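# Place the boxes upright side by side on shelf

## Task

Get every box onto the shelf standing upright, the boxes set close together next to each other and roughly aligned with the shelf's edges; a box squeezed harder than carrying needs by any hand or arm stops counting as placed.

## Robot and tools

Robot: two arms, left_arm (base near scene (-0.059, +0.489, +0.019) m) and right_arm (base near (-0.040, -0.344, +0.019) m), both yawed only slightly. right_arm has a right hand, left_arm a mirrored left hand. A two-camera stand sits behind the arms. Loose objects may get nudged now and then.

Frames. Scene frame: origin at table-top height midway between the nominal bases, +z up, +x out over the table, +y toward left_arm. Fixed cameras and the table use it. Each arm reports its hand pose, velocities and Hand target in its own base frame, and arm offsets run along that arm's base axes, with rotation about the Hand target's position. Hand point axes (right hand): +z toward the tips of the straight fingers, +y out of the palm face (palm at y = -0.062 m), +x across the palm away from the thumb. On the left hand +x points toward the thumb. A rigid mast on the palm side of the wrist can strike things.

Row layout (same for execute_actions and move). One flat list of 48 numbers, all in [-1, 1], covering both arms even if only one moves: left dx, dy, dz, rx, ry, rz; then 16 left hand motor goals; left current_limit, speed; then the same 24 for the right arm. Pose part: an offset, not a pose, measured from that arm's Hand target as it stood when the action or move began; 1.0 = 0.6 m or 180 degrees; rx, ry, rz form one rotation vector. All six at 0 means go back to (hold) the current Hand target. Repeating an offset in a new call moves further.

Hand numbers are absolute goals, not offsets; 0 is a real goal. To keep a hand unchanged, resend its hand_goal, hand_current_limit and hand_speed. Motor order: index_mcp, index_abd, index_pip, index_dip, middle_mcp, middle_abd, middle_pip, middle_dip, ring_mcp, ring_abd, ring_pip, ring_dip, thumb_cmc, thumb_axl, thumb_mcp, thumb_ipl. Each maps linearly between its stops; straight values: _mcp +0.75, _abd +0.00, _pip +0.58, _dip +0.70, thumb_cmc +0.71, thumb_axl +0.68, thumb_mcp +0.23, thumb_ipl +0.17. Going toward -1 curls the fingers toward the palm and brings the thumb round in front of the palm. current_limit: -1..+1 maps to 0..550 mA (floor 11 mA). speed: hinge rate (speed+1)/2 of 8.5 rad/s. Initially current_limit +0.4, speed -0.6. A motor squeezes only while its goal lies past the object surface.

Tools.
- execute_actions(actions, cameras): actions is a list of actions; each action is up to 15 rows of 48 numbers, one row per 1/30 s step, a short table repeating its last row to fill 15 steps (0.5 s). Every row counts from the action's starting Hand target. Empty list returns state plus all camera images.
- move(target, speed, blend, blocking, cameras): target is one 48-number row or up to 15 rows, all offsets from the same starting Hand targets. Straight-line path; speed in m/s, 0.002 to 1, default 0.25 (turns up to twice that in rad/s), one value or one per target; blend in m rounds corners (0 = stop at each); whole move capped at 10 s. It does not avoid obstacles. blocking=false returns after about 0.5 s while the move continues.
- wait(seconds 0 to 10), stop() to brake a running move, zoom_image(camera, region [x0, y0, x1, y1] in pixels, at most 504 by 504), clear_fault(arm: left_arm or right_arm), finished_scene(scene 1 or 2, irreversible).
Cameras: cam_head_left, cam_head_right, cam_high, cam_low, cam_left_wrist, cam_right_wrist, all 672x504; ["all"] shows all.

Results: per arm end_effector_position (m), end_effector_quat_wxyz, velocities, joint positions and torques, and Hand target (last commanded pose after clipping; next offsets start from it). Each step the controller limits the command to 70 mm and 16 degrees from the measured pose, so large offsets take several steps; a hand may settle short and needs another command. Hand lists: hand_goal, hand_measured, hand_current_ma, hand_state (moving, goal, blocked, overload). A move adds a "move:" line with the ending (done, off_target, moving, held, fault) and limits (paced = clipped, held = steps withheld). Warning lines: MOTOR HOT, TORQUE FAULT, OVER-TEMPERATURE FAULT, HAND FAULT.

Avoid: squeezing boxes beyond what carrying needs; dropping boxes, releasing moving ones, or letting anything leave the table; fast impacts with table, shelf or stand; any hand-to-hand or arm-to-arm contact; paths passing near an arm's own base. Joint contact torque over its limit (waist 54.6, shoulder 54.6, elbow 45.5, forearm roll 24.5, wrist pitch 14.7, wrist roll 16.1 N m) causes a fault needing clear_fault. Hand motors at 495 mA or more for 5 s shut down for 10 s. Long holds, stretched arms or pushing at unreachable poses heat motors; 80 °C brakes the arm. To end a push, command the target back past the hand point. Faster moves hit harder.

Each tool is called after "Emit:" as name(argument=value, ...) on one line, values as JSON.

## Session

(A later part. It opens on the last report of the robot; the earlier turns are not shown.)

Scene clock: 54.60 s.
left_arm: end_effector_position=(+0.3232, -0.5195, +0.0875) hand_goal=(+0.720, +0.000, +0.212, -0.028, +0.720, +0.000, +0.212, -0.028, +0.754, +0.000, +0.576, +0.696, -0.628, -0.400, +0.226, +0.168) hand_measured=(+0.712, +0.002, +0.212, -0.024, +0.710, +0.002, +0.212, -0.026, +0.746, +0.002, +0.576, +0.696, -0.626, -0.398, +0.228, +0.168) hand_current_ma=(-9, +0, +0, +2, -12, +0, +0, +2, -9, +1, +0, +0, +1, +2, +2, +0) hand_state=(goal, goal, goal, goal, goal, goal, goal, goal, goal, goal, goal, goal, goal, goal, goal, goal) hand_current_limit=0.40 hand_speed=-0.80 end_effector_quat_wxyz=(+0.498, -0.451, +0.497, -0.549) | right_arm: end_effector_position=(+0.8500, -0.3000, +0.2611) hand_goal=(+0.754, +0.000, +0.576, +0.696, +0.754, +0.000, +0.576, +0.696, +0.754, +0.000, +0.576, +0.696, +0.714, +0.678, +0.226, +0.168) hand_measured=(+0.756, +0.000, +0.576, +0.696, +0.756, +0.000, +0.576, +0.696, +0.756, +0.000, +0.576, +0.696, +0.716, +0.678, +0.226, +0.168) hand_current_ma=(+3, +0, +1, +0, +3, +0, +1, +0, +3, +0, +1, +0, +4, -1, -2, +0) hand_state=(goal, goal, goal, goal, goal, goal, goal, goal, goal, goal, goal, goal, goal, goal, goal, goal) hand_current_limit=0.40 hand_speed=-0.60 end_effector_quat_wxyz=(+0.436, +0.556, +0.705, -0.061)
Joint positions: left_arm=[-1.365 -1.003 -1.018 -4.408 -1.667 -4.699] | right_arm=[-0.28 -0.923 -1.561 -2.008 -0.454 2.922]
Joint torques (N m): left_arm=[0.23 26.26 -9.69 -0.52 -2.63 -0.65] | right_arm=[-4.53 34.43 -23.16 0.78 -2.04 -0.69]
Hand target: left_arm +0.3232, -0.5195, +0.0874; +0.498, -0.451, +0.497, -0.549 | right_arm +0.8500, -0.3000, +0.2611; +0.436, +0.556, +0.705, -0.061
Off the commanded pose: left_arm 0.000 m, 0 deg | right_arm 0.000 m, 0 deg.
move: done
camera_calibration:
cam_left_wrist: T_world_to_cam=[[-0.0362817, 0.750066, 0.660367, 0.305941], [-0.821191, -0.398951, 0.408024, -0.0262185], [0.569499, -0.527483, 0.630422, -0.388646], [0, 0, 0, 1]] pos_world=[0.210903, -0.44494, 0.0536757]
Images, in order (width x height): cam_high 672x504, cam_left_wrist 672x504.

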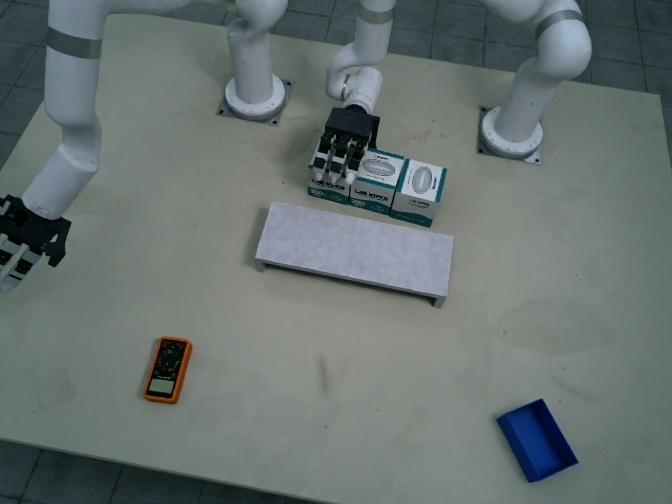

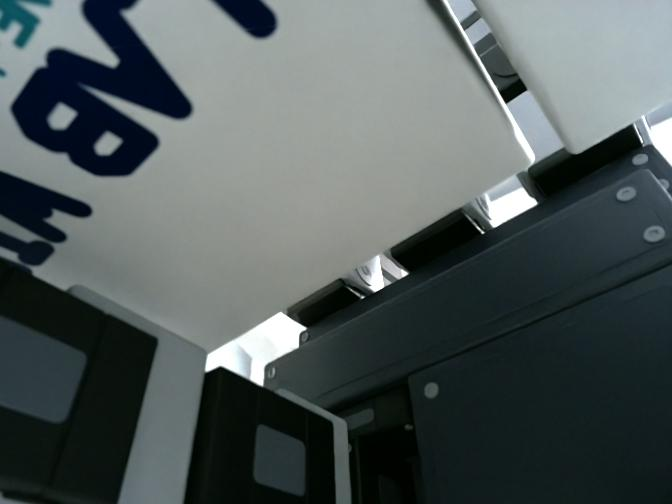

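Emit:
move(target=[[0.0108,-0.0011,0,0,0,0, 0.48,0,0.285,-0.145, 0.48,0,0.285,-0.145, 0.754,0,0.576,0.696, -0.629,-0.401,0.225,0.168, -0.2,-0.85, 0,0,0,0,0,0, 0.754,0,0.576,0.696,0.754,0,0.576,0.696,0.754,0,0.576,0.696,0.714,0.678,0.226,0.168,0.4,-0.6],[0.0108,-0.0011,0,0,0,0, 0.38,0,0.285,-0.145, 0.38,0,0.285,-0.145, 0.754,0,0.576,0.696, -0.629,-0.401,0.225,0.168, -0.2,-0.92, 0,0,0,0,0,0, 0.754,0,0.576,0.696,0.754,0,0.576,0.696,0.754,0,0.576,0.696,0.714,0.678,0.226,0.168,0.4,-0.6],[0.0108,-0.0011,0.05,0,0,0, 0.38,0,0.285,-0.145, 0.38,0,0.285,-0.145, 0.754,0,0.576,0.696, -0.629,-0.401,0.225,0.168, -0.2,-0.92, 0,0,0,0,0,0, 0.754,0,0.576,0.696,0.754,0,0.576,0.696,0.754,0,0.576,0.696,0.714,0.678,0.226,0.168,0.4,-0.6]], speed=0.03, cameras=["cam_high","cam_left_wrist","cam_low"])

Emit:
zoom_image(camera="cam_high", region=[280, 100, 400, 230])

Emit:
zoom_image(camera="cam_low", region=[240, 190, 420, 330])

Scene clock: 59.03 s.
left_arm: end_effector_position=(+0.3297, -0.5201, +0.1174) hand_goal=(+0.380, +0.000, +0.286, -0.144, +0.380, +0.000, +0.286, -0.144, +0.754, +0.000, +0.576, +0.696, -0.628, -0.400, +0.226, +0.168) hand_measured=(+0.430, +0.002, +0.310, -0.130, +0.434, +0.002, +0.306, -0.132, +0.746, +0.002, +0.576, +0.696, -0.624, -0.398, +0.228, +0.168) hand_current_ma=(+120, +0, +38, +17, +132, +0, +29, +14, -9, +1, +0, +0, +4, +2, +2, +0) hand_state=(blocked, goal, blocked, goal, blocked, goal, goal, goal, goal, goal, goal, goal, goal, goal, goal, goal) hand_current_limit=-0.20 hand_speed=-0.92 end_effector_quat_wxyz=(+0.498, -0.451, +0.497, -0.549) | right_arm: end_effector_position=(+0.8500, -0.3000, +0.2611) hand_goal=(+0.754, +0.000, +0.576, +0.696, +0.754, +0.000, +0.576, +0.696, +0.754, +0.000, +0.576, +0.696, +0.714, +0.678, +0.226, +0.168) hand_measured=(+0.756, +0.000, +0.576, +0.696, +0.756, +0.000, +0.576, +0.696, +0.756, +0.000, +0.576, +0.696, +0.716, +0.678, +0.226, +0.168) hand_current_ma=(+3, +0, +1, +0, +3, +0, +1, +0, +3, +0, +1, +0, +4, -1, -2, +0) hand_state=(goal, goal, goal, goal, goal, goal, goal, goal, goal, goal, goal, goal, goal, goal, goal, goal) hand_current_limit=0.40 hand_speed=-0.60 end_effector_quat_wxyz=(+0.436, +0.556, +0.705, -0.061)
Joint positions: left_arm=[-1.352 -0.931 -0.988 -4.391 -1.653 -4.658] | right_arm=[-0.28 -0.923 -1.561 -2.008 -0.454 2.922]
Joint torques (N m): left_arm=[-0.6 35.93 -5.36 0.96 -0.67 0.52] | right_arm=[-4.31 35.47 -23.8 1.01 -2.01 -0.62]
Hand target: left_arm +0.3297, -0.5202, +0.1174; +0.498, -0.451, +0.497, -0.549 | right_arm +0.8500, -0.3000, +0.2611; +0.436, +0.556, +0.705, -0.061
Off the commanded pose: left_arm 0.000 m, 0 deg | right_arm 0.000 m, 0 deg.
move: done
camera_calibration:
cam_left_wrist: T_world_to_cam=[[-0.0363062, 0.750001, 0.660439, 0.286783], [-0.821165, -0.39903, 0.408, -0.0334816], [0.569536, -0.527516, 0.630362, -0.411537], [0, 0, 0, 1]] pos_world=[0.217303, -0.44554, 0.0836756]
Images, in order (width x height): cam_high 672x504, cam_low 672x504, cam_left_wrist 672x504.

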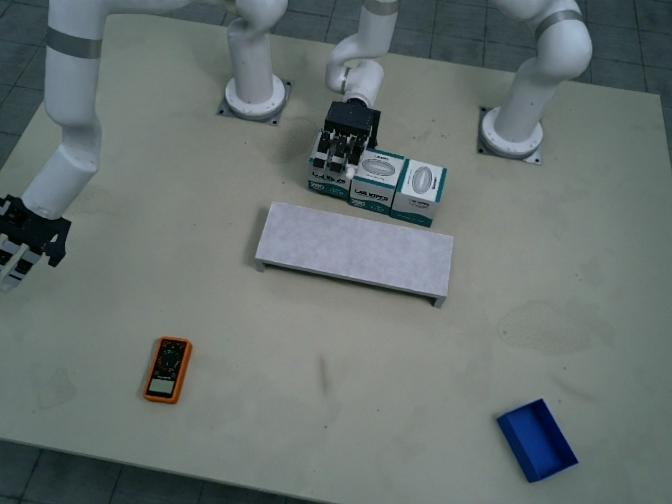

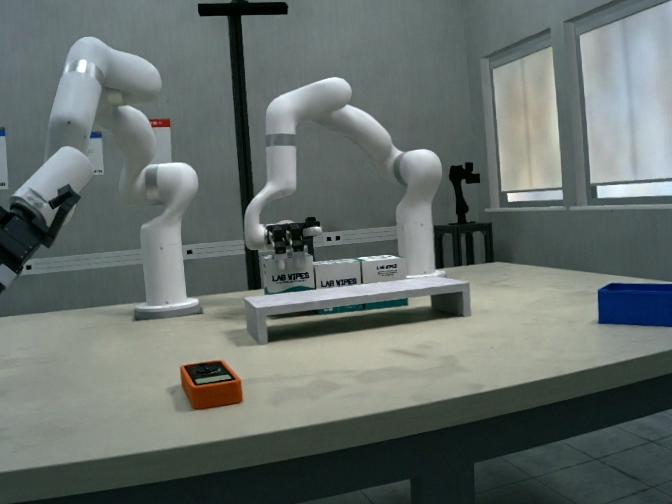

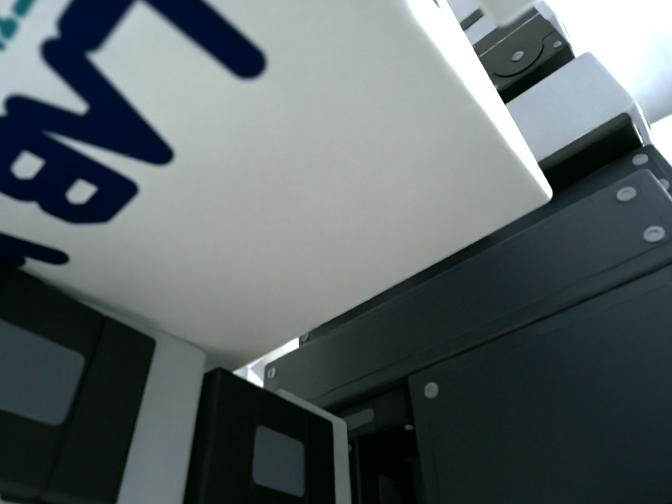

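Scaled by 3.877.

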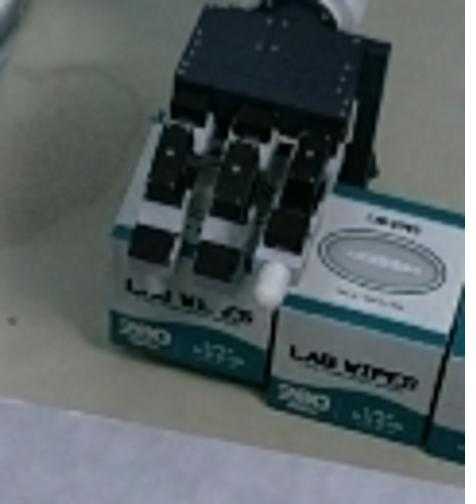

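Scaled by 2.800.

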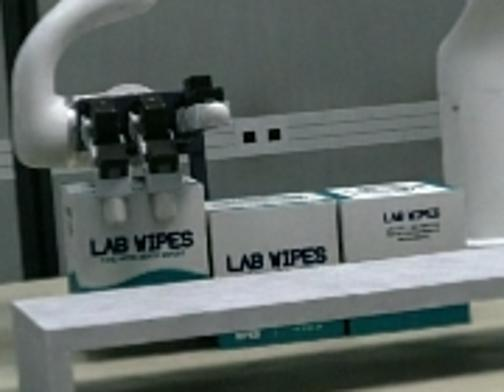

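Emit:
move(target=[[0,0,0.1827,0,0,0, 0.37,0,0.285,-0.145, 0.37,0,0.285,-0.145, 0.754,0,0.576,0.696, -0.629,-0.401,0.225,0.168, -0.2,-0.92, 0,0,0,0,0,0, 0.754,0,0.576,0.696,0.754,0,0.576,0.696,0.754,0,0.576,0.696,0.714,0.678,0.226,0.168,0.4,-0.6],[0.3862,-0.0305,0.1827,0,0,0.0306, 0.37,0,0.285,-0.145, 0.37,0,0.285,-0.145, 0.754,0,0.576,0.696, -0.629,-0.401,0.225,0.168, -0.2,-0.92, 0,0,0,0,0,0, 0.754,0,0.576,0.696,0.754,0,0.576,0.696,0.754,0,0.576,0.696,0.714,0.678,0.226,0.168,0.4,-0.6],[0.3862,-0.0305,0.10,0,0,0.0306, 0.37,0,0.285,-0.145, 0.37,0,0.285,-0.145, 0.754,0,0.576,0.696, -0.629,-0.401,0.225,0.168, -0.2,-0.92, 0,0,0,0,0,0, 0.754,0,0.576,0.696,0.754,0,0.576,0.696,0.754,0,0.576,0.696,0.714,0.678,0.226,0.168,0.4,-0.6]], speed=[0.1,0.12,0.06], cameras=["cam_high","cam_low","cam_left_wrist"])

Emit:
zoom_image(camera="cam_high", region=[240, 150, 470, 310])

Emit:
zoom_image(camera="cam_low", region=[240, 210, 380, 320])

Scene clock: 65.77 s.
left_arm: end_effector_position=(+0.5614, -0.5385, +0.1775) hand_goal=(+0.370, +0.000, +0.286, -0.144, +0.370, +0.000, +0.286, -0.144, +0.754, +0.000, +0.576, +0.696, -0.628, -0.400, +0.226, +0.168) hand_measured=(+0.426, +0.002, +0.312, -0.130, +0.428, +0.002, +0.308, -0.130, +0.746, +0.002, +0.576, +0.696, -0.622, -0.398, +0.228, +0.168) hand_current_ma=(+139, +0, +46, +20, +151, +0, +35, +17, -9, +1, +0, +0, +5, +2, +2, +0) hand_state=(blocked, goal, blocked, goal, blocked, goal, blocked, goal, goal, goal, goal, goal, goal, goal, goal, goal) hand_current_limit=-0.20 hand_speed=-0.92 end_effector_quat_wxyz=(+0.524, -0.474, +0.475, -0.525) | right_arm: end_effector_position=(+0.8500, -0.3000, +0.2611) hand_goal=(+0.754, +0.000, +0.576, +0.696, +0.754, +0.000, +0.576, +0.696, +0.754, +0.000, +0.576, +0.696, +0.714, +0.678, +0.226, +0.168) hand_measured=(+0.756, +0.000, +0.576, +0.696, +0.756, +0.000, +0.576, +0.696, +0.756, +0.000, +0.576, +0.696, +0.716, +0.678, +0.226, +0.168) hand_current_ma=(+3, +0, +1, +0, +3, +0, +1, +0, +3, +0, +1, +0, +4, -1, -2, +0) hand_state=(goal, goal, goal, goal, goal, goal, goal, goal, goal, goal, goal, goal, goal, goal, goal, goal) hand_current_limit=0.40 hand_speed=-0.60 end_effector_quat_wxyz=(+0.436, +0.556, +0.705, -0.061)
Joint positions: left_arm=[-0.996 -0.971 -1.336 -4.136 -1.47 -4.407] | right_arm=[-0.28 -0.923 -1.561 -2.008 -0.454 2.922]
Joint torques (N m): left_arm=[3.69 30.75 -14.41 0.86 -2.72 -0.69] | right_arm=[-2.85 35.75 -23.41 1.33 -2.04 -0.73]
Hand target: left_arm +0.5614, -0.5385, +0.1774; +0.524, -0.474, +0.475, -0.525 | right_arm +0.8500, -0.3000, +0.2611; +0.436, +0.556, +0.705, -0.061
Off the commanded pose: left_arm 0.000 m, 0 deg | right_arm 0.000 m, 0 deg.
move: done
camera_calibration:
cam_left_wrist: T_world_to_cam=[[-0.108158, 0.743125, 0.660354, 0.30597], [-0.779072, -0.475977, 0.408035, 0.0599574], [0.617534, -0.470331, 0.630429, -0.587202], [0, 0, 0, 1]] pos_world=[0.442421, -0.475015, 0.143676]
Images, in order (width x height): cam_high 672x504, cam_low 672x504, cam_left_wrist 672x504.

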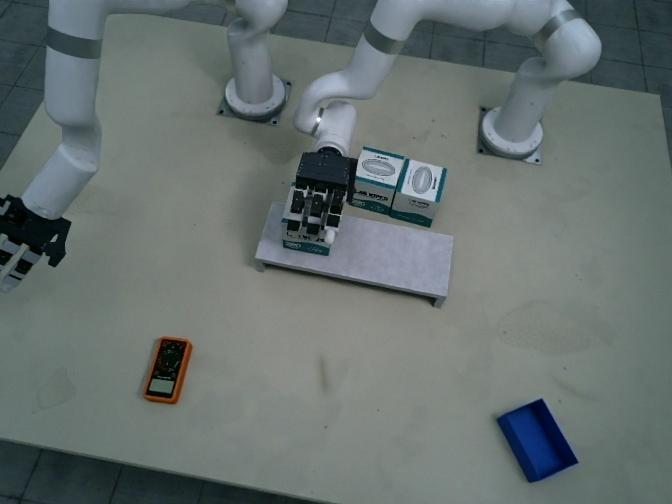

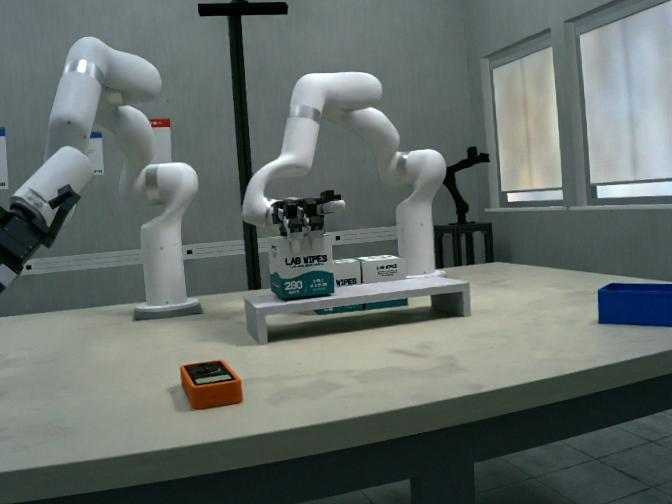

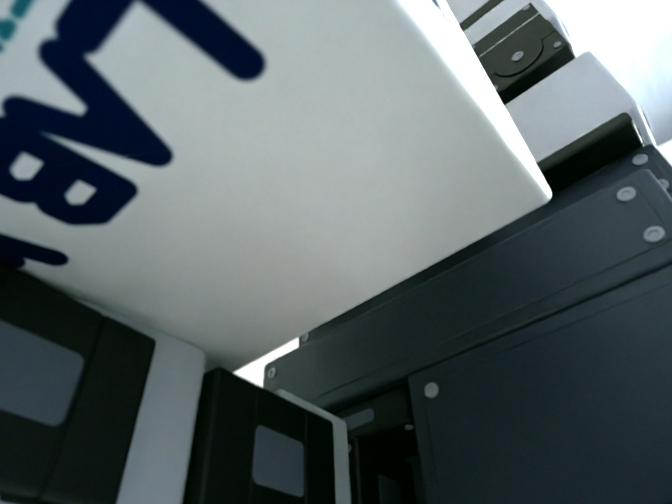

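Scaled by 2.191.

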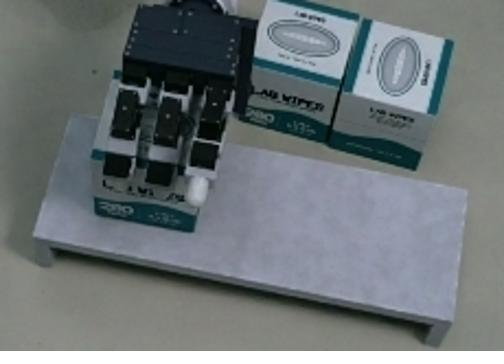

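Scaled by 3.600.

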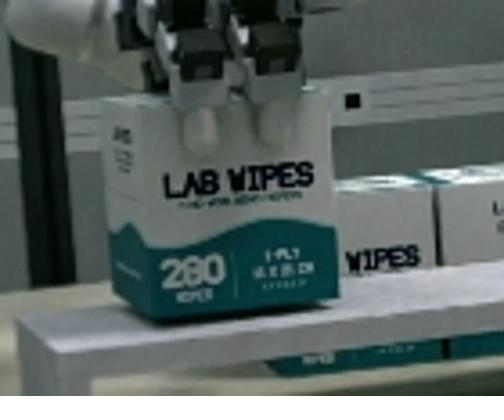

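Emit:
move(target=[[0,0,-0.018,0,0,0, 0.37,0,0.285,-0.145, 0.37,0,0.285,-0.145, 0.754,0,0.576,0.696, -0.629,-0.401,0.225,0.168, -0.2,-0.92, 0,0,0,0,0,0, 0.754,0,0.576,0.696,0.754,0,0.576,0.696,0.754,0,0.576,0.696,0.714,0.678,0.226,0.168,0.4,-0.6],[0,0,-0.018,0,0,0, 0.70,0,0.285,-0.145, 0.70,0,0.285,-0.145, 0.754,0,0.576,0.696, -0.629,-0.401,0.225,0.168, 0,-0.9, 0,0,0,0,0,0, 0.754,0,0.576,0.696,0.754,0,0.576,0.696,0.754,0,0.576,0.696,0.714,0.678,0.226,0.168,0.4,-0.6],[-0.0117,0,-0.018,0,0,0, 0.72,0,0.212,-0.029, 0.72,0,0.212,-0.029, 0.754,0,0.576,0.696, -0.629,-0.401,0.225,0.168, 0,-0.9, 0,0,0,0,0,0, 0.754,0,0.576,0.696,0.754,0,0.576,0.696,0.754,0,0.576,0.696,0.714,0.678,0.226,0.168,0.4,-0.6],[-0.0117,0,0.2043,0,0,0, 0.72,0,0.212,-0.029, 0.72,0,0.212,-0.029, 0.754,0,0.576,0.696, -0.629,-0.401,0.225,0.168, 0.4,-0.8, 0,0,0,0,0,0, 0.754,0,0.576,0.696,0.754,0,0.576,0.696,0.754,0,0.576,0.696,0.714,0.678,0.226,0.168,0.4,-0.6]], speed=[0.03,0.03,0.03,0.12], cameras=["cam_high","cam_low","cam_head_left","cam_head_right"])

Emit:
zoom_image(camera="cam_high", region=[340, 125, 460, 235])

Emit:
zoom_image(camera="cam_high", region=[240, 170, 380, 290])

Emit:
zoom_image(camera="cam_head_left", region=[255, 290, 405, 410])

Scene clock: 74.23 s.
left_arm: end_effector_position=(+0.5544, -0.5384, +0.3000) hand_goal=(+0.720, +0.000, +0.212, -0.028, +0.720, +0.000, +0.212, -0.028, +0.754, +0.000, +0.576, +0.696, -0.628, -0.400, +0.226, +0.168) hand_measured=(+0.700, +0.002, +0.212, -0.032, +0.696, +0.002, +0.212, -0.030, +0.746, +0.002, +0.576, +0.696, -0.624, -0.398, +0.228, +0.168) hand_current_ma=(-33, +0, +0, -3, -43, +0, +0, -2, -9, +1, +0, +0, +2, +2, +2, +0) hand_state=(blocked, goal, goal, goal, blocked, goal, goal, goal, goal, goal, goal, goal, goal, goal, goal, goal) hand_current_limit=0.40 hand_speed=-0.80 end_effector_quat_wxyz=(+0.524, -0.474, +0.475, -0.525) | right_arm: end_effector_position=(+0.8500, -0.3000, +0.2611) hand_goal=(+0.754, +0.000, +0.576, +0.696, +0.754, +0.000, +0.576, +0.696, +0.754, +0.000, +0.576, +0.696, +0.714, +0.678, +0.226, +0.168) hand_measured=(+0.756, +0.000, +0.576, +0.696, +0.756, +0.000, +0.576, +0.696, +0.756, +0.000, +0.576, +0.696, +0.716, +0.678, +0.226, +0.168) hand_current_ma=(+3, +0, +1, +0, +3, +0, +1, +0, +3, +0, +1, +0, +4, -1, -2, +0) hand_state=(goal, goal, goal, goal, goal, goal, goal, goal, goal, goal, goal, goal, goal, goal, goal, goal) hand_current_limit=0.40 hand_speed=-0.60 end_effector_quat_wxyz=(+0.436, +0.556, +0.705, -0.061)
Joint positions: left_arm=[-1.005 -0.742 -1.279 -4.166 -1.382 -4.257] | right_arm=[-0.28 -0.923 -1.561 -2.008 -0.454 2.922]
Joint torques (N m): left_arm=[-3.64 36.01 -11.5 -0.23 -0.26 0.4] | right_arm=[-3.12 35.31 -23.05 0.97 -2.06 -0.62]
Hand target: left_arm +0.5544, -0.5385, +0.3000; +0.524, -0.474, +0.475, -0.525 | right_arm +0.8500, -0.3000, +0.2611; +0.436, +0.556, +0.705, -0.061
Off the commanded pose: left_arm 0.000 m, 0 deg | right_arm 0.000 m, 0 deg.
move: done
Images, in order (width x height): cam_head_left 672x504, cam_head_right 672x504, cam_high 672x504, cam_low 672x504.

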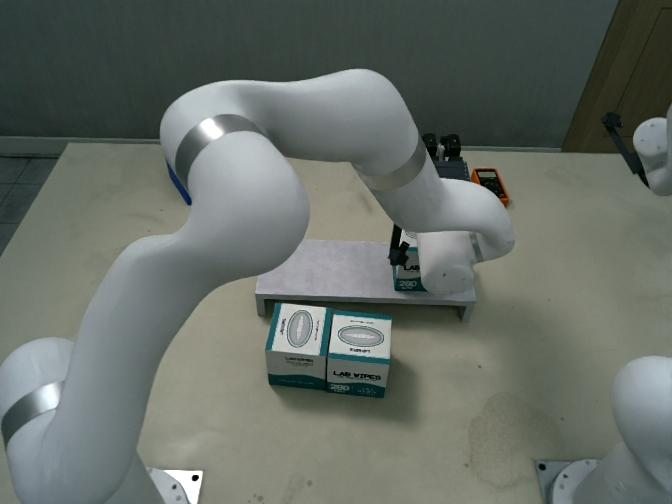

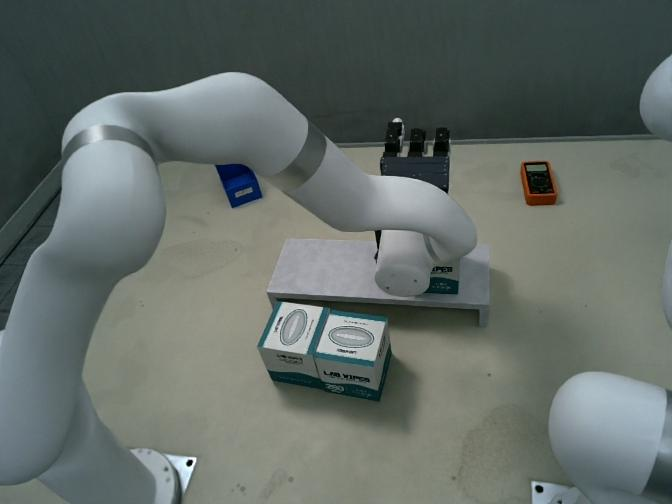

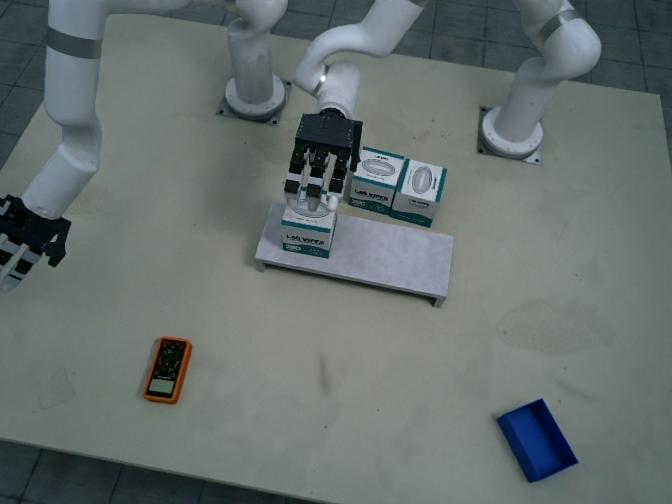

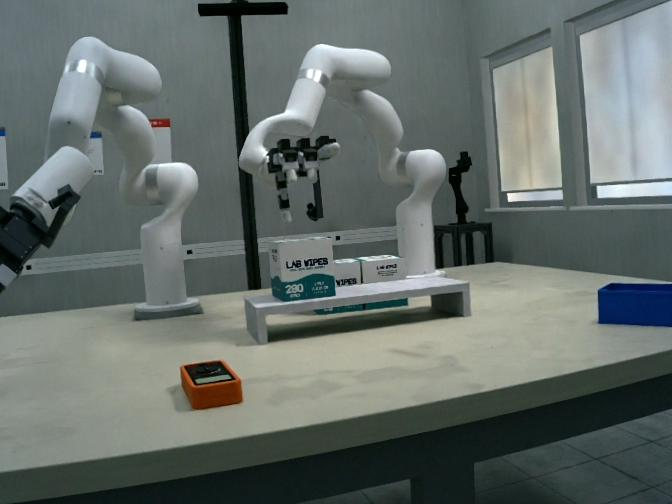

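Scaled by 4.200.

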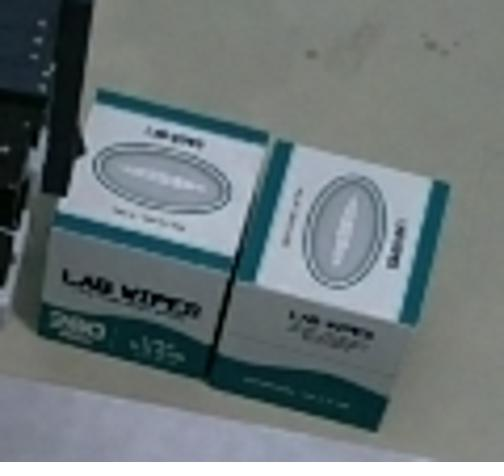

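Scaled by 3.600.

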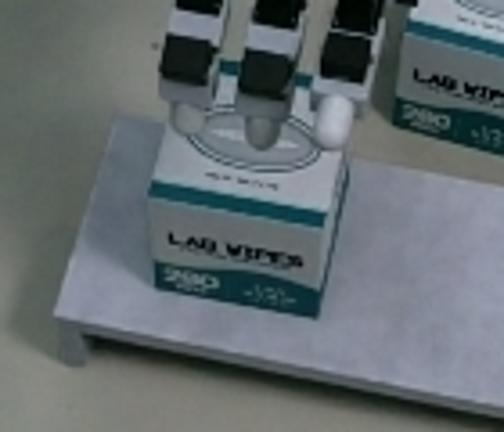

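Scaled by 3.360.

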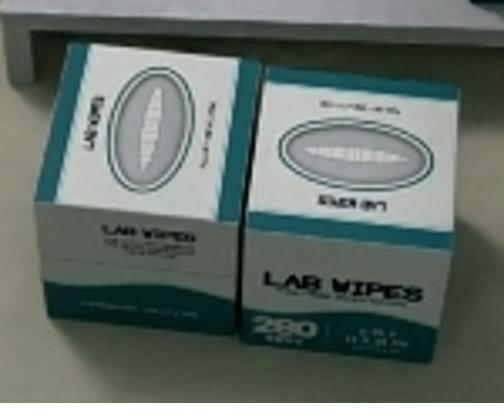

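Emit:
move(target=[[-0.3673,0.238,0,0,0,-0.0252,0.72,0,0.212,-0.029,0.72,0,0.212,-0.029,0.754,0,0.576,0.696,-0.629,-0.401,0.225,0.168,0.4,-0.8,0,0,0,0,0,0,0.754,0,0.576,0.696,0.754,0,0.576,0.696,0.754,0,0.576,0.696,0.714,0.678,0.226,0.168,0.4,-0.6],[-0.3673,0.238,-0.2812,0,0,-0.0252,0.72,0,0.212,-0.029,0.72,0,0.212,-0.029,0.754,0,0.576,0.696,-0.629,-0.401,0.225,0.168,0.4,-0.8,0,0,0,0,0,0,0.754,0,0.576,0.696,0.754,0,0.576,0.696,0.754,0,0.576,0.696,0.714,0.678,0.226,0.168,0.4,-0.6]], speed=[0.2,0.12], cameras=["cam_high","cam_head_left","cam_left_wrist"])

Emit:
zoom_image(camera="cam_high", region=[260, 60, 480, 260])

Scene clock: 81.97 s.
left_arm: end_effector_position=(+0.3340, -0.3957, +0.1313) hand_goal=(+0.720, +0.000, +0.212, -0.028, +0.720, +0.000, +0.212, -0.028, +0.754, +0.000, +0.576, +0.696, -0.628, -0.400, +0.226, +0.168) hand_measured=(+0.700, +0.002, +0.212, -0.032, +0.696, +0.002, +0.212, -0.030, +0.746, +0.002, +0.576, +0.696, -0.626, -0.398, +0.228, +0.168) hand_current_ma=(-32, +0, +0, -3, -42, +0, +0, -2, -9, +1, +0, +0, +2, +2, +2, +0) hand_state=(goal, goal, goal, goal, blocked, goal, goal, goal, goal, goal, goal, goal, goal, goal, goal, goal) hand_current_limit=0.40 hand_speed=-0.80 end_effector_quat_wxyz=(+0.503, -0.455, +0.493, -0.545) | right_arm: end_effector_position=(+0.8500, -0.3000, +0.2611) hand_goal=(+0.754, +0.000, +0.576, +0.696, +0.754, +0.000, +0.576, +0.696, +0.754, +0.000, +0.576, +0.696, +0.714, +0.678, +0.226, +0.168) hand_measured=(+0.756, +0.000, +0.576, +0.696, +0.756, +0.000, +0.576, +0.696, +0.756, +0.000, +0.576, +0.696, +0.716, +0.678, +0.226, +0.168) hand_current_ma=(+3, +0, +1, +0, +3, +0, +1, +0, +3, +0, +1, +0, +4, -1, -2, +0) hand_state=(goal, goal, goal, goal, goal, goal, goal, goal, goal, goal, goal, goal, goal, goal, goal, goal) hand_current_limit=0.40 hand_speed=-0.60 end_effector_quat_wxyz=(+0.436, +0.556, +0.705, -0.061)
Joint positions: left_arm=[-1.272 -0.799 -0.665 -4.349 -1.72 -4.838] | right_arm=[-0.28 -0.923 -1.561 -2.008 -0.454 2.922]
Joint torques (N m): left_arm=[2.63 20.22 -7.93 -0.83 -2.57 -0.62] | right_arm=[-3.57 35.6 -23.09 1.2 -2.12 -0.62]
Hand target: left_arm +0.3340, -0.3957, +0.1313; +0.503, -0.455, +0.493, -0.545 | right_arm +0.8500, -0.3000, +0.2611; +0.436, +0.556, +0.705, -0.061
Off the commanded pose: left_arm 0.000 m, 0 deg | right_arm 0.000 m, 0 deg.
move: done
camera_calibration:
cam_left_wrist: T_world_to_cam=[[-0.0489776, 0.749376, 0.660331, 0.188505], [-0.814295, -0.4128, 0.408068, 0.00636417], [0.578381, -0.517718, 0.630431, -0.356183], [0, 0, 0, 1]] pos_world=[0.220424, -0.323036, 0.0974758]
Images, in order (width x height): cam_head_left 672x504, cam_high 672x504, cam_left_wrist 672x504.

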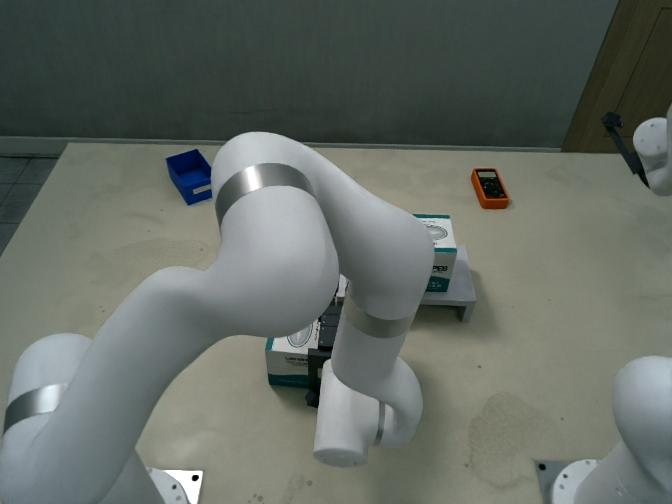

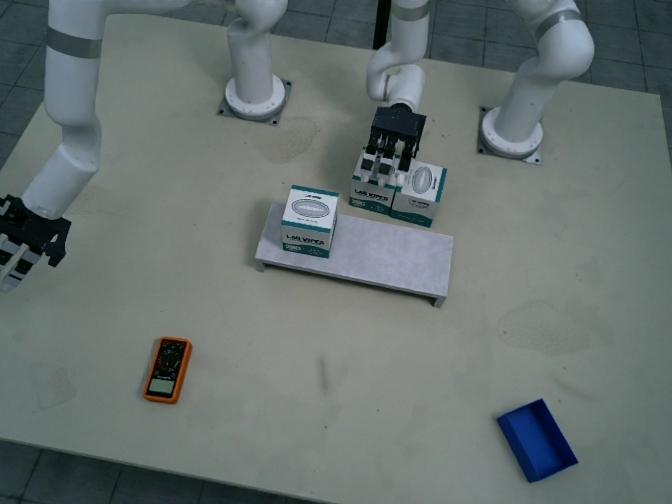

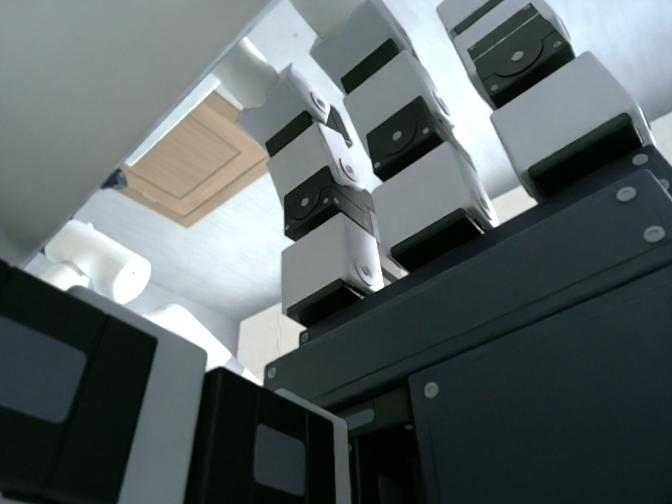

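Scaled by 2.291.

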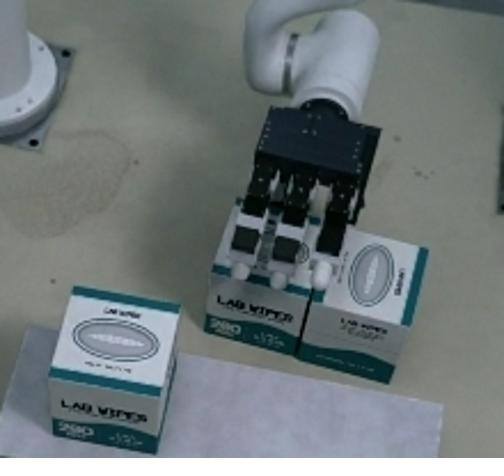

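Emit:
move(target=[0,0,-0.0732,0,0,0,0.72,0,0.212,-0.029,0.72,0,0.212,-0.029,0.754,0,0.576,0.696,-0.629,-0.401,0.225,0.168,0.4,-0.8,0,0,0,0,0,0,0.754,0,0.576,0.696,0.754,0,0.576,0.696,0.754,0,0.576,0.696,0.714,0.678,0.226,0.168,0.4,-0.6], speed=0.06, cameras=["cam_high","cam_left_wrist"])

Emit:
zoom_image(camera="cam_high", region=[320, 120, 460, 240])

Emit:
zoom_image(camera="cam_left_wrist", region=[472, 80, 672, 280])

Scene clock: 84.30 s.
left_arm: end_effector_position=(+0.3340, -0.3957, +0.0874) hand_goal=(+0.720, +0.000, +0.212, -0.028, +0.720, +0.000, +0.212, -0.028, +0.754, +0.000, +0.576, +0.696, -0.628, -0.400, +0.226, +0.168) hand_measured=(+0.700, +0.002, +0.212, -0.032, +0.696, +0.002, +0.212, -0.030, +0.746, +0.002, +0.576, +0.696, -0.626, -0.398, +0.228, +0.168) hand_current_ma=(-32, +0, +0, -3, -42, +0, +0, -2, -9, +1, +0, +0, +2, +2, +2, +0) hand_state=(goal, goal, goal, goal, blocked, goal, goal, goal, goal, goal, goal, goal, goal, goal, goal, goal) hand_current_limit=0.40 hand_speed=-0.80 end_effector_quat_wxyz=(+0.503, -0.455, +0.493, -0.545) | right_arm: end_effector_position=(+0.8500, -0.3000, +0.2611) hand_goal=(+0.754, +0.000, +0.576, +0.696, +0.754, +0.000, +0.576, +0.696, +0.754, +0.000, +0.576, +0.696, +0.714, +0.678, +0.226, +0.168) hand_measured=(+0.756, +0.000, +0.576, +0.696, +0.756, +0.000, +0.576, +0.696, +0.756, +0.000, +0.576, +0.696, +0.716, +0.678, +0.226, +0.168) hand_current_ma=(+3, +0, +1, +0, +3, +0, +1, +0, +3, +0, +1, +0, +4, -1, -2, +0) hand_state=(goal, goal, goal, goal, goal, goal, goal, goal, goal, goal, goal, goal, goal, goal, goal, goal) hand_current_limit=0.40 hand_speed=-0.60 end_effector_quat_wxyz=(+0.436, +0.556, +0.705, -0.061)
Joint positions: left_arm=[-1.272 -0.928 -0.721 -4.36 -1.746 -4.908] | right_arm=[-0.28 -0.923 -1.561 -2.008 -0.454 2.922]
Joint torques (N m): left_arm=[-0.28 21.61 -6.79 -0.8 -2.54 -0.63] | right_arm=[-3.41 35.09 -23.12 0.84 -2.13 -0.69]
Hand target: left_arm +0.3340, -0.3957, +0.0874; +0.503, -0.455, +0.493, -0.545 | right_arm +0.8500, -0.3000, +0.2611; +0.436, +0.556, +0.705, -0.061
Off the commanded pose: left_arm 0.000 m, 0 deg | right_arm 0.000 m, 0 deg.
move: done
camera_calibration:
cam_left_wrist: T_world_to_cam=[[-0.0490393, 0.749344, 0.660362, 0.217495], [-0.814291, -0.412857, 0.408018, 0.0242617], [0.578382, -0.517718, 0.630431, -0.328507], [0, 0, 0, 1]] pos_world=[0.220424, -0.323036, 0.0535757]
Images, in order (width x height): cam_high 672x504, cam_left_wrist 672x504.

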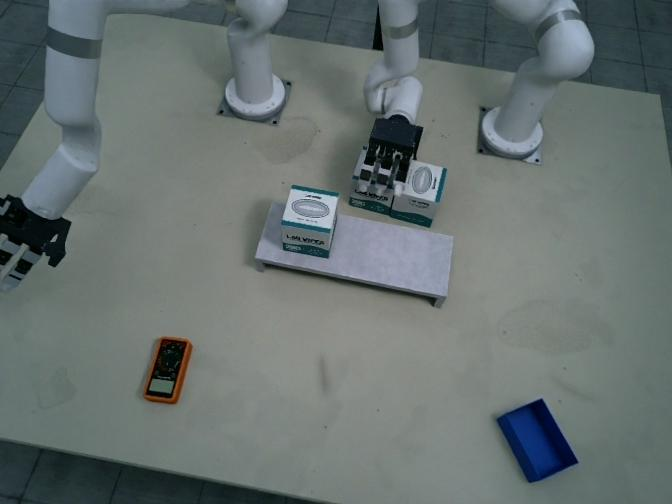

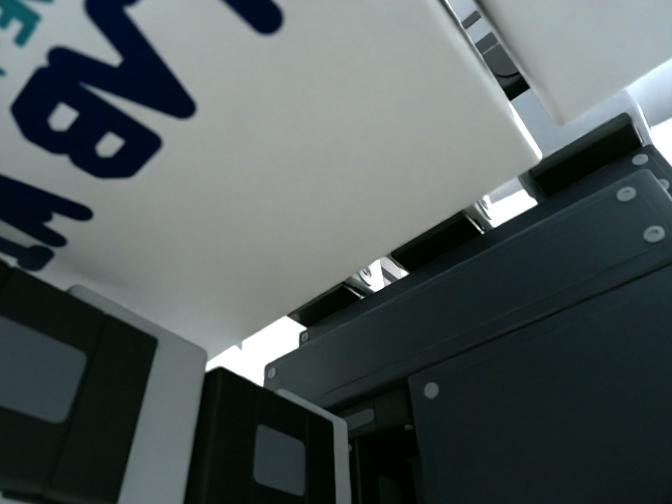

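Scaled by 3.600.

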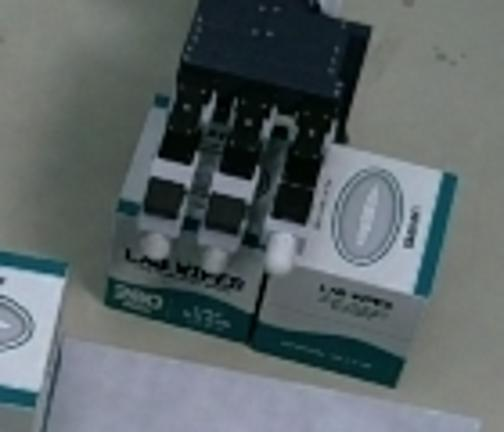

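Scaled by 2.520.

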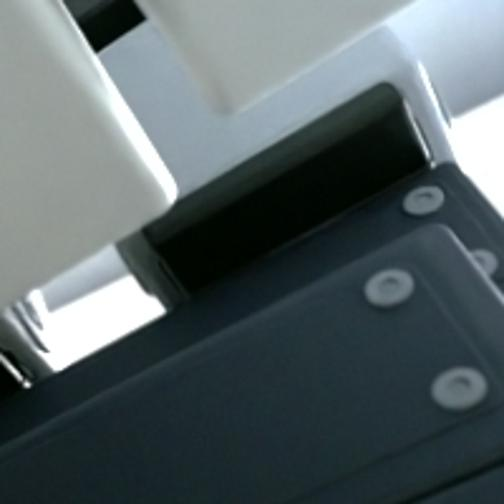

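Emit:
move(target=[[0.0122,-0.001,0,0,0,0,0.48,0,0.285,-0.145,0.48,0,0.285,-0.145,0.754,0,0.576,0.696,-0.629,-0.401,0.225,0.168,-0.2,-0.85,0,0,0,0,0,0,0.754,0,0.576,0.696,0.754,0,0.576,0.696,0.754,0,0.576,0.696,0.714,0.678,0.226,0.168,0.4,-0.6],[0.0122,-0.001,0,0,0,0,0.38,0,0.285,-0.145,0.38,0,0.285,-0.145,0.754,0,0.576,0.696,-0.629,-0.401,0.225,0.168,-0.2,-0.92,0,0,0,0,0,0,0.754,0,0.576,0.696,0.754,0,0.576,0.696,0.754,0,0.576,0.696,0.714,0.678,0.226,0.168,0.4,-0.6]], speed=0.04, cameras=["cam_high","cam_left_wrist"])

Emit:
zoom_image(camera="cam_left_wrist", region=[472, 80, 672, 280])

Scene clock: 87.37 s.
left_arm: end_effector_position=(+0.3414, -0.3963, +0.0874) hand_goal=(+0.380, +0.000, +0.286, -0.144, +0.380, +0.000, +0.286, -0.144, +0.754, +0.000, +0.576, +0.696, -0.628, -0.400, +0.226, +0.168) hand_measured=(+0.460, +0.002, +0.310, -0.140, +0.476, +0.002, +0.302, -0.142, +0.746, +0.002, +0.576, +0.696, -0.626, -0.398, +0.228, +0.168) hand_current_ma=(+220, +0, +38, +4, +220, +0, +22, +2, -9, +1, +0, +0, +2, +2, +2, +0) hand_state=(blocked, goal, blocked, goal, blocked, goal, goal, goal, goal, goal, goal, goal, goal, goal, goal, goal) hand_current_limit=-0.20 hand_speed=-0.92 end_effector_quat_wxyz=(+0.503, -0.455, +0.493, -0.545) | right_arm: end_effector_position=(+0.8500, -0.3000, +0.2611) hand_goal=(+0.754, +0.000, +0.576, +0.696, +0.754, +0.000, +0.576, +0.696, +0.754, +0.000, +0.576, +0.696, +0.714, +0.678, +0.226, +0.168) hand_measured=(+0.756, +0.000, +0.576, +0.696, +0.756, +0.000, +0.576, +0.696, +0.756, +0.000, +0.576, +0.696, +0.716, +0.678, +0.226, +0.168) hand_current_ma=(+3, +0, +1, +0, +3, +0, +1, +0, +3, +0, +1, +0, +4, -1, -2, +0) hand_state=(goal, goal, goal, goal, goal, goal, goal, goal, goal, goal, goal, goal, goal, goal, goal, goal) hand_current_limit=0.40 hand_speed=-0.60 end_effector_quat_wxyz=(+0.436, +0.556, +0.705, -0.061)
Joint positions: left_arm=[-1.254 -0.929 -0.727 -4.341 -1.747 -4.902] | right_arm=[-0.28 -0.923 -1.561 -2.008 -0.454 2.922]
Joint torques (N m): left_arm=[3.21 21.09 -6.21 0.64 -1.24 0.55] | right_arm=[-3.26 35.68 -23.04 0.73 -2.01 -0.6]
Hand target: left_arm +0.3414, -0.3963, +0.0874; +0.503, -0.455, +0.493, -0.545 | right_arm +0.8500, -0.3000, +0.2611; +0.436, +0.556, +0.705, -0.061
Off the commanded pose: left_arm 0.000 m, 0 deg | right_arm 0.000 m, 0 deg.
move: done
camera_calibration:
cam_left_wrist: T_world_to_cam=[[-0.0490955, 0.74932, 0.660386, 0.218232], [-0.814335, -0.412864, 0.407924, 0.030012], [0.578315, -0.517748, 0.630467, -0.332984], [0, 0, 0, 1]] pos_world=[0.227724, -0.323536, 0.0535757]
Images, in order (width x height): cam_high 672x504, cam_left_wrist 672x504.

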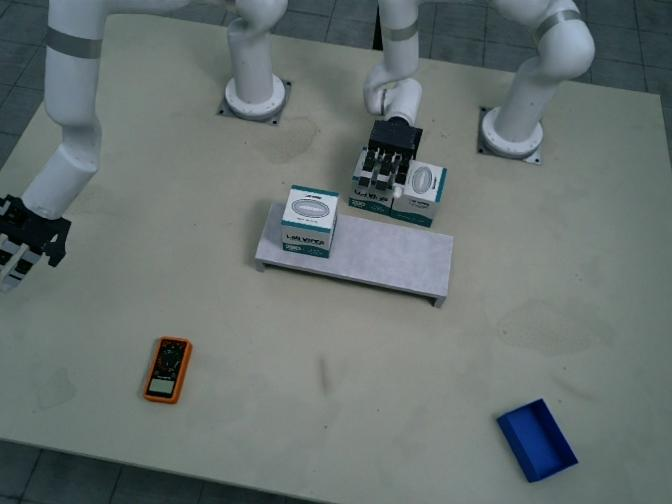

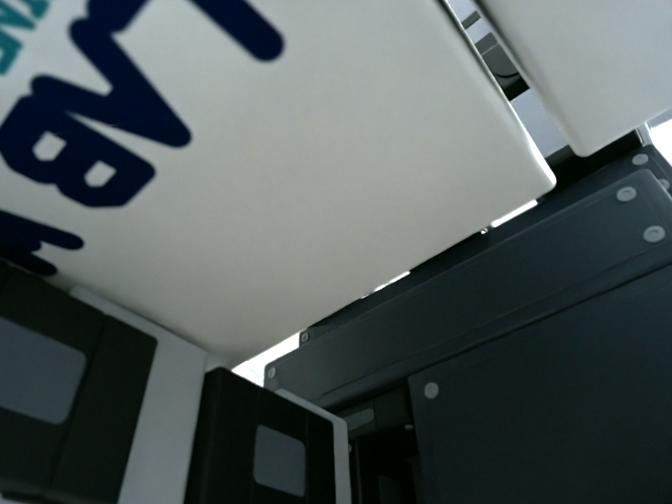

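Scaled by 2.520.

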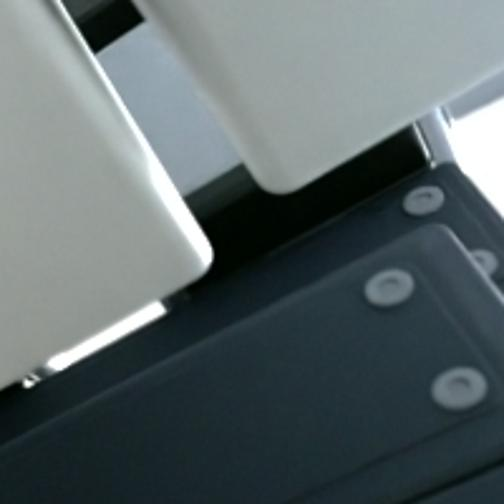

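Emit:
move(target=[[0,0,0,0,0,0,0.40,0,0.285,-0.145,0.41,0,0.285,-0.145,0.754,0,0.576,0.696,-0.629,-0.401,0.225,0.168,-0.2,-0.92,0,0,0,0,0,0,0.754,0,0.576,0.696,0.754,0,0.576,0.696,0.754,0,0.576,0.696,0.714,0.678,0.226,0.168,0.4,-0.6],[0,0,0.05,0,0,0,0.40,0,0.285,-0.145,0.41,0,0.285,-0.145,0.754,0,0.576,0.696,-0.629,-0.401,0.225,0.168,-0.2,-0.92,0,0,0,0,0,0,0.754,0,0.576,0.696,0.754,0,0.576,0.696,0.754,0,0.576,0.696,0.714,0.678,0.226,0.168,0.4,-0.6]], speed=0.03, cameras=["cam_low","cam_high","cam_left_wrist"])

Emit:
zoom_image(camera="cam_low", region=[300, 140, 540, 320])

Emit:
zoom_image(camera="cam_high", region=[320, 120, 460, 240])

Scene clock: 91.47 s.
left_arm: end_effector_position=(+0.3414, -0.3962, +0.1174) hand_goal=(+0.400, +0.000, +0.286, -0.144, +0.410, +0.000, +0.286, -0.144, +0.754, +0.000, +0.576, +0.696, -0.628, -0.400, +0.226, +0.168) hand_measured=(+0.450, +0.002, +0.310, -0.130, +0.462, +0.000, +0.306, -0.132, +0.746, +0.002, +0.576, +0.696, -0.624, -0.398, +0.228, +0.168) hand_current_ma=(+119, +0, +39, +17, +128, +0, +29, +14, -9, +1, +0, +0, +4, +2, +2, +0) hand_state=(blocked, goal, blocked, goal, blocked, goal, goal, goal, goal, goal, goal, goal, goal, goal, goal, goal) hand_current_limit=-0.20 hand_speed=-0.92 end_effector_quat_wxyz=(+0.503, -0.455, +0.493, -0.545) | right_arm: end_effector_position=(+0.8500, -0.3000, +0.2611) hand_goal=(+0.754, +0.000, +0.576, +0.696, +0.754, +0.000, +0.576, +0.696, +0.754, +0.000, +0.576, +0.696, +0.714, +0.678, +0.226, +0.168) hand_measured=(+0.756, +0.000, +0.576, +0.696, +0.756, +0.000, +0.576, +0.696, +0.756, +0.000, +0.576, +0.696, +0.716, +0.678, +0.226, +0.168) hand_current_ma=(+3, +0, +1, +0, +3, +0, +1, +0, +3, +0, +1, +0, +4, -1, -2, +0) hand_state=(goal, goal, goal, goal, goal, goal, goal, goal, goal, goal, goal, goal, goal, goal, goal, goal) hand_current_limit=0.40 hand_speed=-0.60 end_effector_quat_wxyz=(+0.436, +0.556, +0.705, -0.061)
Joint positions: left_arm=[-1.254 -0.842 -0.688 -4.333 -1.729 -4.856] | right_arm=[-0.28 -0.923 -1.561 -2.008 -0.454 2.922]
Joint torques (N m): left_arm=[-0.58 30.14 -2.52 0.51 -0.66 0.5] | right_arm=[-1.47 35.77 -22.49 0.92 -2.06 -0.65]
Hand target: left_arm +0.3414, -0.3963, +0.1174; +0.503, -0.455, +0.493, -0.545 | right_arm +0.8500, -0.3000, +0.2611; +0.436, +0.556, +0.705, -0.061
Off the commanded pose: left_arm 0.000 m, 0 deg | right_arm 0.000 m, 0 deg.
move: done
camera_calibration:
cam_left_wrist: T_world_to_cam=[[-0.049001, 0.74931, 0.660404, 0.198394], [-0.814267, -0.412878, 0.408044, 0.0177448], [0.578418, -0.517751, 0.63037, -0.351915], [0, 0, 0, 1]] pos_world=[0.227724, -0.323536, 0.0835756]
Images, in order (width x height): cam_high 672x504, cam_low 672x504, cam_left_wrist 672x504.

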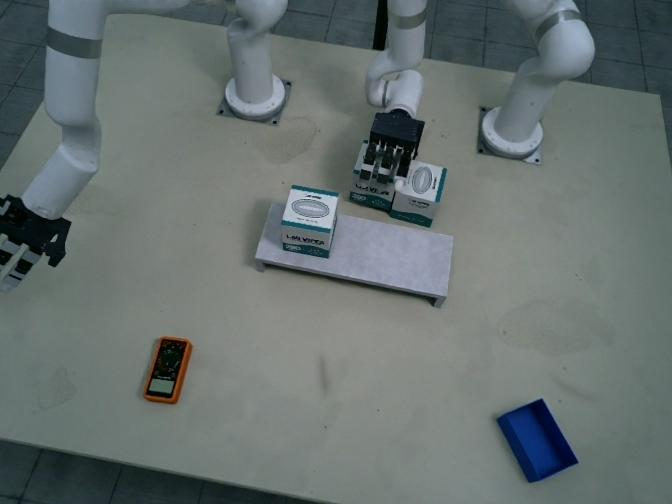

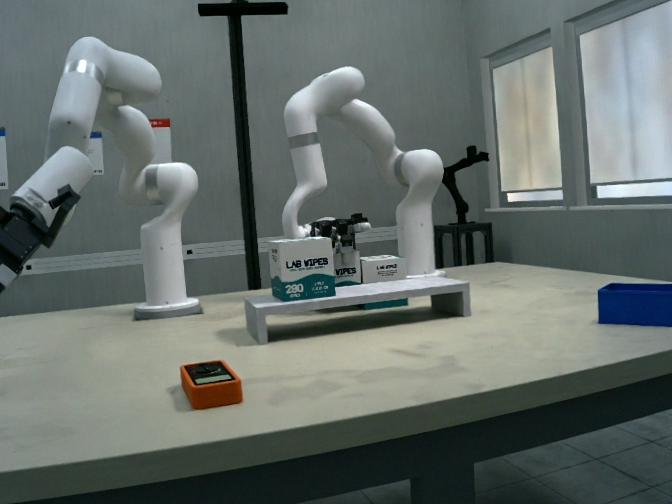

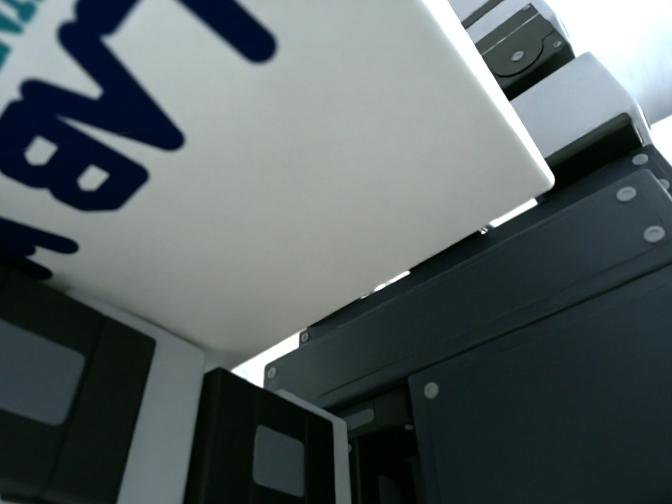

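Scaled by 2.100.

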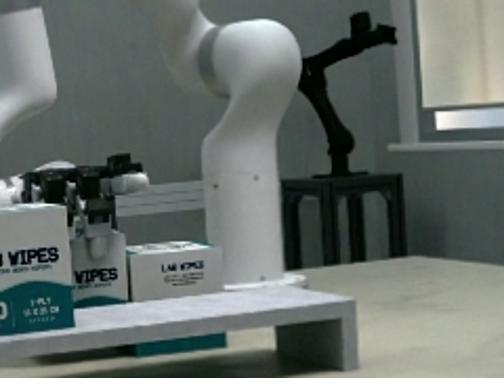

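Scaled by 3.600.

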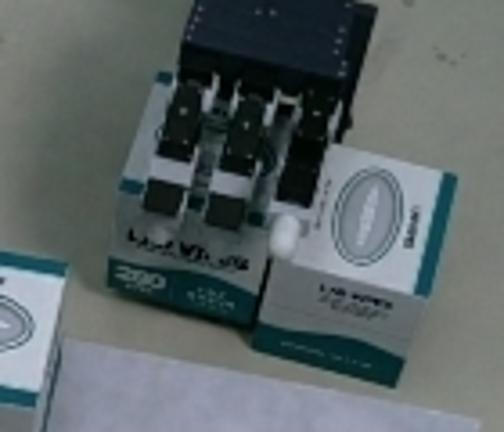

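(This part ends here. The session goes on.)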